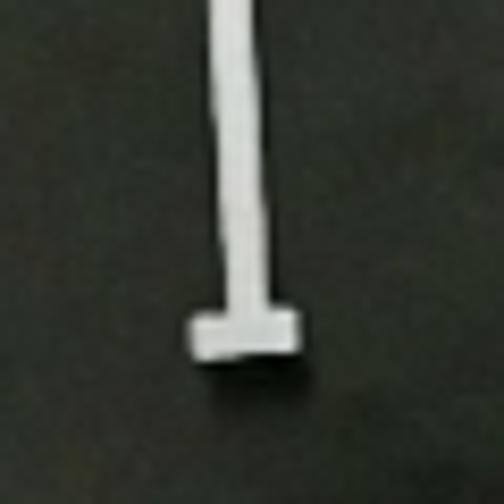

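Call:
wait(
  seconds=0.1,
  cameras=["arm3_cam_wrist"],
)

Call:
zoom_image(
  camera="arm3_cam_wrist",
  region=[400, 400, 620, 504],
)

Scene clock: 1711.53 s.
Joint torques (N m): arm1=[-0.4 -14.51 -0.59 -5.62 0.16 2.36 0.25] | arm2=[-3.61 -20.78 -1.64 -18.37 -1.57 -7.28 -0.5] | arm3=[-0.7 -22.77 -1.87 -16.54 -1.27 -6.59 -0.45]
Motor temperatures (°C): arm1=[41 41 35 41 41 46 49] | arm2=[40 43 34 40 42 51 46] | arm3=[40 44 35 36 49 42 52]
Flange force (N): arm1=[-0.1 -3.0 0.2] | arm2=[22.3 -6.6 1.9] | arm3=[18.8 1.7 2.5]
Joint velocities: within noise
arm1.joint_positions: joint1_rad=+0.013 joint2_rad=+0.453 joint3_rad=+0.000 joint4_rad=+2.181 joint5_rad=+3.257 joint6_rad=+0.543 joint7_rad=-0.030 hand_index_mcp=+0.944 hand_index_abd=+0.000 hand_index_pip=-0.156 hand_index_dip=+0.042 hand_middle_mcp=+0.942 hand_middle_abd=+0.000 hand_middle_pip=-0.156 hand_middle_dip=+0.042 hand_ring_mcp=+0.943 hand_ring_abd=+0.000 hand_ring_pip=-0.156 hand_ring_dip=+0.042 hand_thumb_cmc=-0.822 hand_thumb_axl=+0.680 hand_thumb_mcp=+0.331 hand_thumb_ipl=+0.058 hand_current_limit=+0.750 hand_speed=-0.800
arm1.joint_status: all done
arm1.hand_state: goal,goal,goal,goal,goal,goal,goal,goal,goal,goal,goal,goal,goal,goal,goal,goal
arm1.index_mcp_current_ma: -13
arm1.index_abd_current_ma: 0
arm1.index_pip_current_ma: -1
arm1.index_dip_current_ma: 0
arm1.middle_mcp_current_ma: -14
arm1.middle_abd_current_ma: 0
arm1.middle_pip_current_ma: -1
arm1.middle_dip_current_ma: 0
arm1.ring_mcp_current_ma: -13
arm1.ring_abd_current_ma: 0
arm1.ring_pip_current_ma: -1
arm1.ring_dip_current_ma: -1
arm1.thumb_cmc_current_ma: 2
arm1.thumb_axl_current_ma: 1
arm1.thumb_mcp_current_ma: -5
arm1.thumb_ipl_current_ma: -1
arm1.hand_goal_index_mcp: 0.960
arm1.hand_goal_index_abd: 0.000
arm1.hand_goal_index_pip: -0.152
arm1.hand_goal_index_dip: 0.044
arm1.hand_goal_middle_mcp: 0.960
arm1.hand_goal_middle_abd: 0.000
arm1.hand_goal_middle_pip: -0.152
arm1.hand_goal_middle_dip: 0.044
arm1.hand_goal_ring_mcp: 0.960
arm1.hand_goal_ring_abd: 0.000
arm1.hand_goal_ring_pip: -0.152
arm1.hand_goal_ring_dip: 0.044
arm1.hand_goal_thumb_cmc: -0.828
arm1.hand_goal_thumb_axl: 0.678
arm1.hand_goal_thumb_mcp: 0.338
arm1.hand_goal_thumb_ipl: 0.060
arm1.hand: x=-0.0031 y=-0.0252 z=+0.9585 quat_wxyz=(-0.337, +0.573, +0.650, -0.367) (m; scene frame)
arm2.joint_positions: joint1_rad=+0.024 joint2_rad=+0.531 joint3_rad=+0.000 joint4_rad=+1.870 joint5_rad=+0.000 joint6_rad=+0.740 joint7_rad=+1.659 hand_index_mcp=-0.472 hand_index_abd=+0.000 hand_index_pip=+0.577 hand_index_dip=+0.696 hand_middle_mcp=-0.455 hand_middle_abd=+0.000 hand_middle_pip=+0.577 hand_middle_dip=+0.696 hand_ring_mcp=-0.459 hand_ring_abd=+0.000 hand_ring_pip=+0.577 hand_ring_dip=+0.696 hand_thumb_cmc=+0.714 hand_thumb_axl=+0.677 hand_thumb_mcp=+0.947 hand_thumb_ipl=+0.598 hand_current_limit=+0.400 hand_speed=-0.600
arm2.joint_status: not commanded
arm2.hand_state: goal,goal,goal,goal,blocked,goal,goal,goal,goal,goal,goal,goal,goal,goal,goal,goal
arm2.index_mcp_current_ma: 6
arm2.index_abd_current_ma: 0
arm2.index_pip_current_ma: 0
arm2.index_dip_current_ma: 0
arm2.middle_mcp_current_ma: 41
arm2.middle_abd_current_ma: 0
arm2.middle_pip_current_ma: 0
arm2.middle_dip_current_ma: 0
arm2.ring_mcp_current_ma: 33
arm2.ring_abd_current_ma: 0
arm2.ring_pip_current_ma: 0
arm2.ring_dip_current_ma: 0
arm2.thumb_cmc_current_ma: 0
arm2.thumb_axl_current_ma: 0
arm2.thumb_mcp_current_ma: -3
arm2.thumb_ipl_current_ma: -1
arm2.hand_goal_index_mcp: -0.478
arm2.hand_goal_index_abd: 0.000
arm2.hand_goal_index_pip: 0.576
arm2.hand_goal_index_dip: 0.696
arm2.hand_goal_middle_mcp: -0.478
arm2.hand_goal_middle_abd: 0.000
arm2.hand_goal_middle_pip: 0.576
arm2.hand_goal_middle_dip: 0.696
arm2.hand_goal_ring_mcp: -0.478
arm2.hand_goal_ring_abd: 0.000
arm2.hand_goal_ring_pip: 0.576
arm2.hand_goal_ring_dip: 0.696
arm2.hand_goal_thumb_cmc: 0.714
arm2.hand_goal_thumb_axl: 0.678
arm2.hand_goal_thumb_mcp: 0.950
arm2.hand_goal_thumb_ipl: 0.600
arm2.hand: x=+0.0565 y=+0.2095 z=+0.8674 quat_wxyz=(-0.001, +0.681, +0.733, -0.002) (m; scene frame)
arm3.joint_positions: joint1_rad=+0.098 joint2_rad=+0.656 joint3_rad=+0.000 joint4_rad=+1.925 joint5_rad=+0.000 joint6_rad=+0.561 joint7_rad=+1.720 hand_index_mcp=-0.465 hand_index_abd=+0.000 hand_index_pip=+0.577 hand_index_dip=+0.696 hand_middle_mcp=-0.457 hand_middle_abd=+0.000 hand_middle_pip=+0.577 hand_middle_dip=+0.696 hand_ring_mcp=-0.454 hand_ring_abd=+0.000 hand_ring_pip=+0.577 hand_ring_dip=+0.696 hand_thumb_cmc=+0.714 hand_thumb_axl=+0.677 hand_thumb_mcp=+0.947 hand_thumb_ipl=+0.598 hand_current_limit=+0.400 hand_speed=-0.600
arm3.joint_status: not commanded
arm3.hand_state: goal,goal,goal,goal,blocked,goal,goal,goal,blocked,goal,goal,goal,goal,goal,goal,goal
arm3.index_mcp_current_ma: 5
arm3.index_abd_current_ma: 0
arm3.index_pip_current_ma: 0
arm3.index_dip_current_ma: 0
arm3.middle_mcp_current_ma: 12
arm3.middle_abd_current_ma: 0
arm3.middle_pip_current_ma: 0
arm3.middle_dip_current_ma: 0
arm3.ring_mcp_current_ma: 14
arm3.ring_abd_current_ma: 0
arm3.ring_pip_current_ma: 0
arm3.ring_dip_current_ma: 0
arm3.thumb_cmc_current_ma: 0
arm3.thumb_axl_current_ma: 0
arm3.thumb_mcp_current_ma: 0
arm3.thumb_ipl_current_ma: 0
arm3.hand_goal_index_mcp: -0.478
arm3.hand_goal_index_abd: 0.000
arm3.hand_goal_index_pip: 0.576
arm3.hand_goal_index_dip: 0.696
arm3.hand_goal_middle_mcp: -0.478
arm3.hand_goal_middle_abd: 0.000
arm3.hand_goal_middle_pip: 0.576
arm3.hand_goal_middle_dip: 0.696
arm3.hand_goal_ring_mcp: -0.478
arm3.hand_goal_ring_abd: 0.000
arm3.hand_goal_ring_pip: 0.576
arm3.hand_goal_ring_dip: 0.696
arm3.hand_goal_thumb_cmc: 0.714
arm3.hand_goal_thumb_axl: 0.678
arm3.hand_goal_thumb_mcp: 0.950
arm3.hand_goal_thumb_ipl: 0.600
arm3.hand: x=-0.0284 y=-0.2116 z=+0.8719 quat_wxyz=(-0.001, -0.733, +0.681, +0.004) (m; scene frame)
wait: 0.10 s; at rest from the start
pictures: arm3_cam_wrist
camera_calibration:
arm3_cam_wrist: T_world_to_cam=[[-0.643355, 0.765529, -0.00771321, 0.187886], [0.539871, 0.460808, 0.704412, -0.545097], [0.542802, 0.449023, -0.70975, 0.855095], [0, 0, 0, 1]] pos_world=[-0.0489878, -0.276604, 0.992325]

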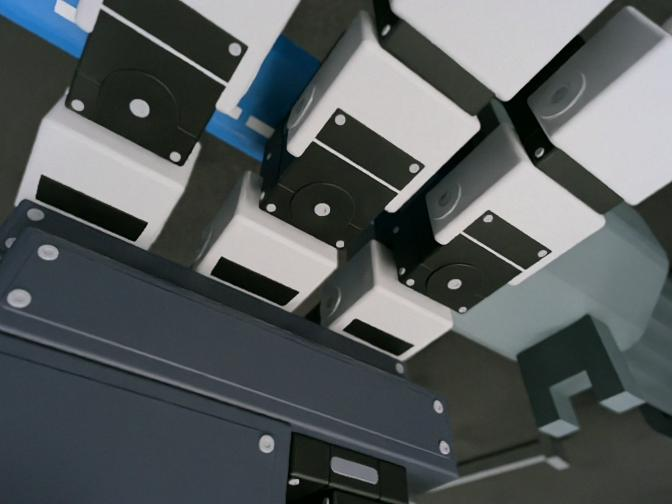

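Scaled by 2.291.

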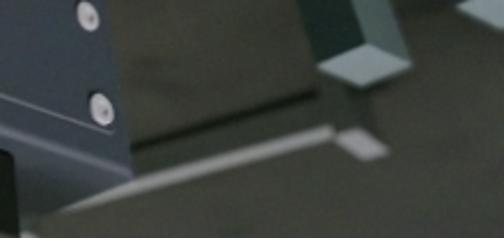

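Call:
move(
  arm1={"joints":{"joint1_rad":0.013,"joint2_rad":-0.35,"joint3_rad":0,"joint4_rad":2.4,"joint5_rad":3.2573,"joint6_rad":0.5427,"joint7_rad":-0.03,"hand_index_mcp":0.89,"hand_middle_mcp":0.89,"hand_ring_mcp":0.89,"hand_index_pip":-0.518,"hand_middle_pip":-0.518,"hand_ring_pip":-0.518,"hand_index_dip":-0.029,"hand_middle_dip":-0.029,"hand_ring_dip":-0.029,"hand_thumb_cmc":-0.883,"hand_thumb_mcp":0.056,"hand_thumb_ipl":0.038}},
  arm2={"joints":{"hand_thumb_cmc":-0.571}},
  arm3={"joints":{"hand_thumb_cmc":-0.571}},
  cameras=["cam_high","arm2_cam_wrist"],
)

Call:
zoom_image(
  camera="cam_high",
  region=[270, 250, 410, 360],
)

Scene clock: 1865.07 s.
Joint torques (N m): arm1=[-0.28 -3.73 -0.93 -9.39 0.14 2.84 0.28] | arm2=[-3.6 -20.76 -1.64 -18.31 -1.52 -7.24 -0.52] | arm3=[-0.73 -22.78 -1.81 -16.49 -1.28 -6.58 -0.44]
Motor temperatures (°C): arm1=[41 41 35 42 41 46 49] | arm2=[40 44 34 40 42 52 46] | arm3=[40 45 35 37 49 43 52]
Flange force (N): arm1=[3.7 -2.6 1.6] | arm2=[22.2 -6.6 1.9] | arm3=[18.7 1.6 2.5]
move: arm1 done; arm2 done; arm3 done
Joint velocities: within noise
arm1.joint_positions: joint1_rad=+0.013 joint2_rad=-0.350 joint3_rad=+0.000 joint4_rad=+2.400 joint5_rad=+3.257 joint6_rad=+0.543 joint7_rad=-0.030 hand_index_mcp=+0.885 hand_index_abd=+0.000 hand_index_pip=-0.517 hand_index_dip=-0.025 hand_middle_mcp=+0.885 hand_middle_abd=+0.000 hand_middle_pip=-0.517 hand_middle_dip=-0.025 hand_ring_mcp=+0.885 hand_ring_abd=+0.000 hand_ring_pip=-0.517 hand_ring_dip=-0.025 hand_thumb_cmc=-0.875 hand_thumb_axl=+0.680 hand_thumb_mcp=+0.057 hand_thumb_ipl=+0.039 hand_current_limit=+0.750 hand_speed=-0.800
arm1.joint_status: all done
arm1.hand_state: goal,goal,goal,goal,goal,goal,goal,goal,goal,goal,goal,goal,goal,goal,goal,goal
arm1.index_mcp_current_ma: -2
arm1.index_abd_current_ma: 0
arm1.index_pip_current_ma: 0
arm1.index_dip_current_ma: 1
arm1.middle_mcp_current_ma: -2
arm1.middle_abd_current_ma: 0
arm1.middle_pip_current_ma: 0
arm1.middle_dip_current_ma: 1
arm1.ring_mcp_current_ma: -2
arm1.ring_abd_current_ma: 0
arm1.ring_pip_current_ma: 0
arm1.ring_dip_current_ma: 1
arm1.thumb_cmc_current_ma: 3
arm1.thumb_axl_current_ma: 1
arm1.thumb_mcp_current_ma: 0
arm1.thumb_ipl_current_ma: 0
arm1.hand_goal_index_mcp: 0.890
arm1.hand_goal_index_abd: 0.000
arm1.hand_goal_index_pip: -0.518
arm1.hand_goal_index_dip: -0.028
arm1.hand_goal_middle_mcp: 0.890
arm1.hand_goal_middle_abd: 0.000
arm1.hand_goal_middle_pip: -0.518
arm1.hand_goal_middle_dip: -0.028
arm1.hand_goal_ring_mcp: 0.890
arm1.hand_goal_ring_abd: 0.000
arm1.hand_goal_ring_pip: -0.518
arm1.hand_goal_ring_dip: -0.028
arm1.hand_goal_thumb_cmc: -0.882
arm1.hand_goal_thumb_axl: 0.678
arm1.hand_goal_thumb_mcp: 0.056
arm1.hand_goal_thumb_ipl: 0.038
arm1.hand: x=+0.1097 y=-0.0182 z=+1.2625 quat_wxyz=(-0.507, +0.448, +0.520, -0.521) (m; scene frame)
arm2.joint_positions: joint1_rad=+0.024 joint2_rad=+0.531 joint3_rad=+0.000 joint4_rad=+1.870 joint5_rad=+0.000 joint6_rad=+0.740 joint7_rad=+1.659 hand_index_mcp=-0.472 hand_index_abd=+0.000 hand_index_pip=+0.577 hand_index_dip=+0.696 hand_middle_mcp=-0.455 hand_middle_abd=+0.000 hand_middle_pip=+0.577 hand_middle_dip=+0.696 hand_ring_mcp=-0.459 hand_ring_abd=+0.000 hand_ring_pip=+0.577 hand_ring_dip=+0.696 hand_thumb_cmc=-0.567 hand_thumb_axl=+0.677 hand_thumb_mcp=+0.947 hand_thumb_ipl=+0.598 hand_current_limit=+0.400 hand_speed=-0.600
arm2.joint_status: all done
arm2.hand_state: goal,goal,goal,goal,blocked,goal,goal,goal,goal,goal,goal,goal,goal,goal,goal,goal
arm2.index_mcp_current_ma: 6
arm2.index_abd_current_ma: 0
arm2.index_pip_current_ma: 0
arm2.index_dip_current_ma: 0
arm2.middle_mcp_current_ma: 41
arm2.middle_abd_current_ma: 0
arm2.middle_pip_current_ma: 0
arm2.middle_dip_current_ma: 0
arm2.ring_mcp_current_ma: 33
arm2.ring_abd_current_ma: 0
arm2.ring_pip_current_ma: 0
arm2.ring_dip_current_ma: 0
arm2.thumb_cmc_current_ma: 2
arm2.thumb_axl_current_ma: 0
arm2.thumb_mcp_current_ma: -3
arm2.thumb_ipl_current_ma: -1
arm2.hand_goal_index_mcp: -0.478
arm2.hand_goal_index_abd: 0.000
arm2.hand_goal_index_pip: 0.576
arm2.hand_goal_index_dip: 0.696
arm2.hand_goal_middle_mcp: -0.478
arm2.hand_goal_middle_abd: 0.000
arm2.hand_goal_middle_pip: 0.576
arm2.hand_goal_middle_dip: 0.696
arm2.hand_goal_ring_mcp: -0.478
arm2.hand_goal_ring_abd: 0.000
arm2.hand_goal_ring_pip: 0.576
arm2.hand_goal_ring_dip: 0.696
arm2.hand_goal_thumb_cmc: -0.570
arm2.hand_goal_thumb_axl: 0.678
arm2.hand_goal_thumb_mcp: 0.950
arm2.hand_goal_thumb_ipl: 0.600
arm2.hand: x=+0.0565 y=+0.2095 z=+0.8674 quat_wxyz=(-0.001, +0.681, +0.733, -0.002) (m; scene frame)
arm3.joint_positions: joint1_rad=+0.098 joint2_rad=+0.656 joint3_rad=+0.000 joint4_rad=+1.925 joint5_rad=+0.000 joint6_rad=+0.561 joint7_rad=+1.720 hand_index_mcp=-0.465 hand_index_abd=+0.000 hand_index_pip=+0.577 hand_index_dip=+0.696 hand_middle_mcp=-0.457 hand_middle_abd=+0.000 hand_middle_pip=+0.577 hand_middle_dip=+0.696 hand_ring_mcp=-0.454 hand_ring_abd=+0.000 hand_ring_pip=+0.577 hand_ring_dip=+0.696 hand_thumb_cmc=-0.567 hand_thumb_axl=+0.677 hand_thumb_mcp=+0.947 hand_thumb_ipl=+0.598 hand_current_limit=+0.400 hand_speed=-0.600
arm3.joint_status: all done
arm3.hand_state: goal,goal,goal,goal,blocked,goal,goal,goal,blocked,goal,goal,goal,goal,goal,goal,goal
arm3.index_mcp_current_ma: 5
arm3.index_abd_current_ma: 0
arm3.index_pip_current_ma: 0
arm3.index_dip_current_ma: 0
arm3.middle_mcp_current_ma: 12
arm3.middle_abd_current_ma: 0
arm3.middle_pip_current_ma: 0
arm3.middle_dip_current_ma: 0
arm3.ring_mcp_current_ma: 14
arm3.ring_abd_current_ma: 0
arm3.ring_pip_current_ma: 0
arm3.ring_dip_current_ma: 0
arm3.thumb_cmc_current_ma: 0
arm3.thumb_axl_current_ma: 0
arm3.thumb_mcp_current_ma: 0
arm3.thumb_ipl_current_ma: 0
arm3.hand_goal_index_mcp: -0.478
arm3.hand_goal_index_abd: 0.000
arm3.hand_goal_index_pip: 0.576
arm3.hand_goal_index_dip: 0.696
arm3.hand_goal_middle_mcp: -0.478
arm3.hand_goal_middle_abd: 0.000
arm3.hand_goal_middle_pip: 0.576
arm3.hand_goal_middle_dip: 0.696
arm3.hand_goal_ring_mcp: -0.478
arm3.hand_goal_ring_abd: 0.000
arm3.hand_goal_ring_pip: 0.576
arm3.hand_goal_ring_dip: 0.696
arm3.hand_goal_thumb_cmc: -0.570
arm3.hand_goal_thumb_axl: 0.678
arm3.hand_goal_thumb_mcp: 0.950
arm3.hand_goal_thumb_ipl: 0.600
arm3.hand: x=-0.0284 y=-0.2116 z=+0.8719 quat_wxyz=(-0.001, -0.733, +0.681, +0.004) (m; scene frame)
pictures: arm2_cam_wrist, cam_high
camera_calibration:
arm2_cam_wrist: T_world_to_cam=[[0.677495, -0.735521, -0.00294145, 0.150765], [-0.488949, -0.453355, 0.74525, -0.57615], [-0.549481, -0.503465, -0.666778, 0.832504], [0, 0, 0, 1]] pos_world=[0.0735946, 0.268827, 0.984915]

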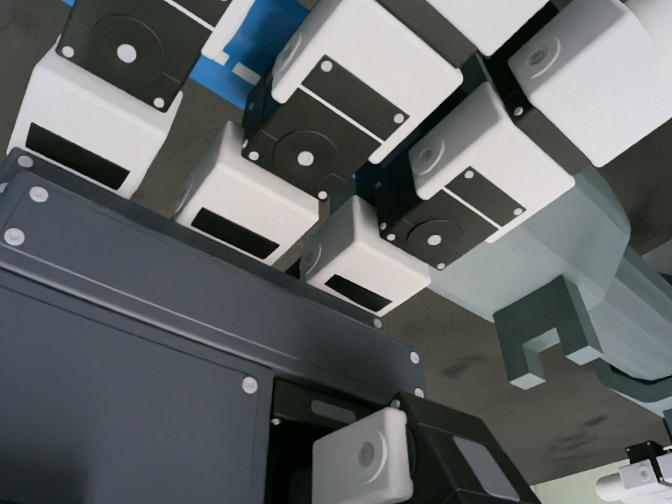

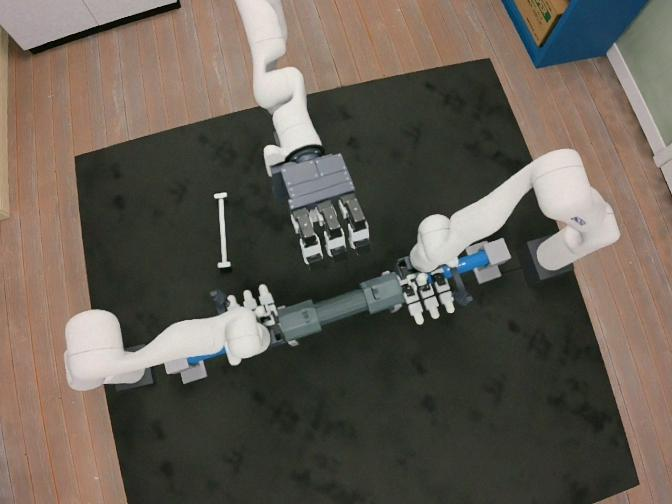

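Scaled by 3.600.

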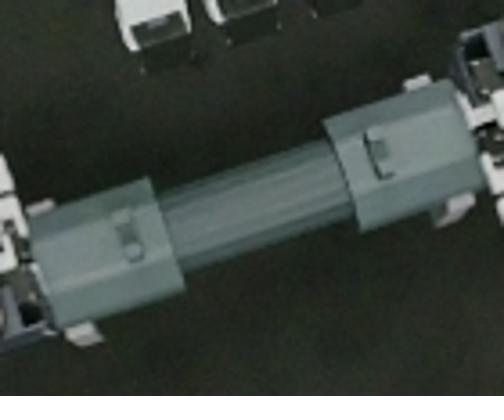

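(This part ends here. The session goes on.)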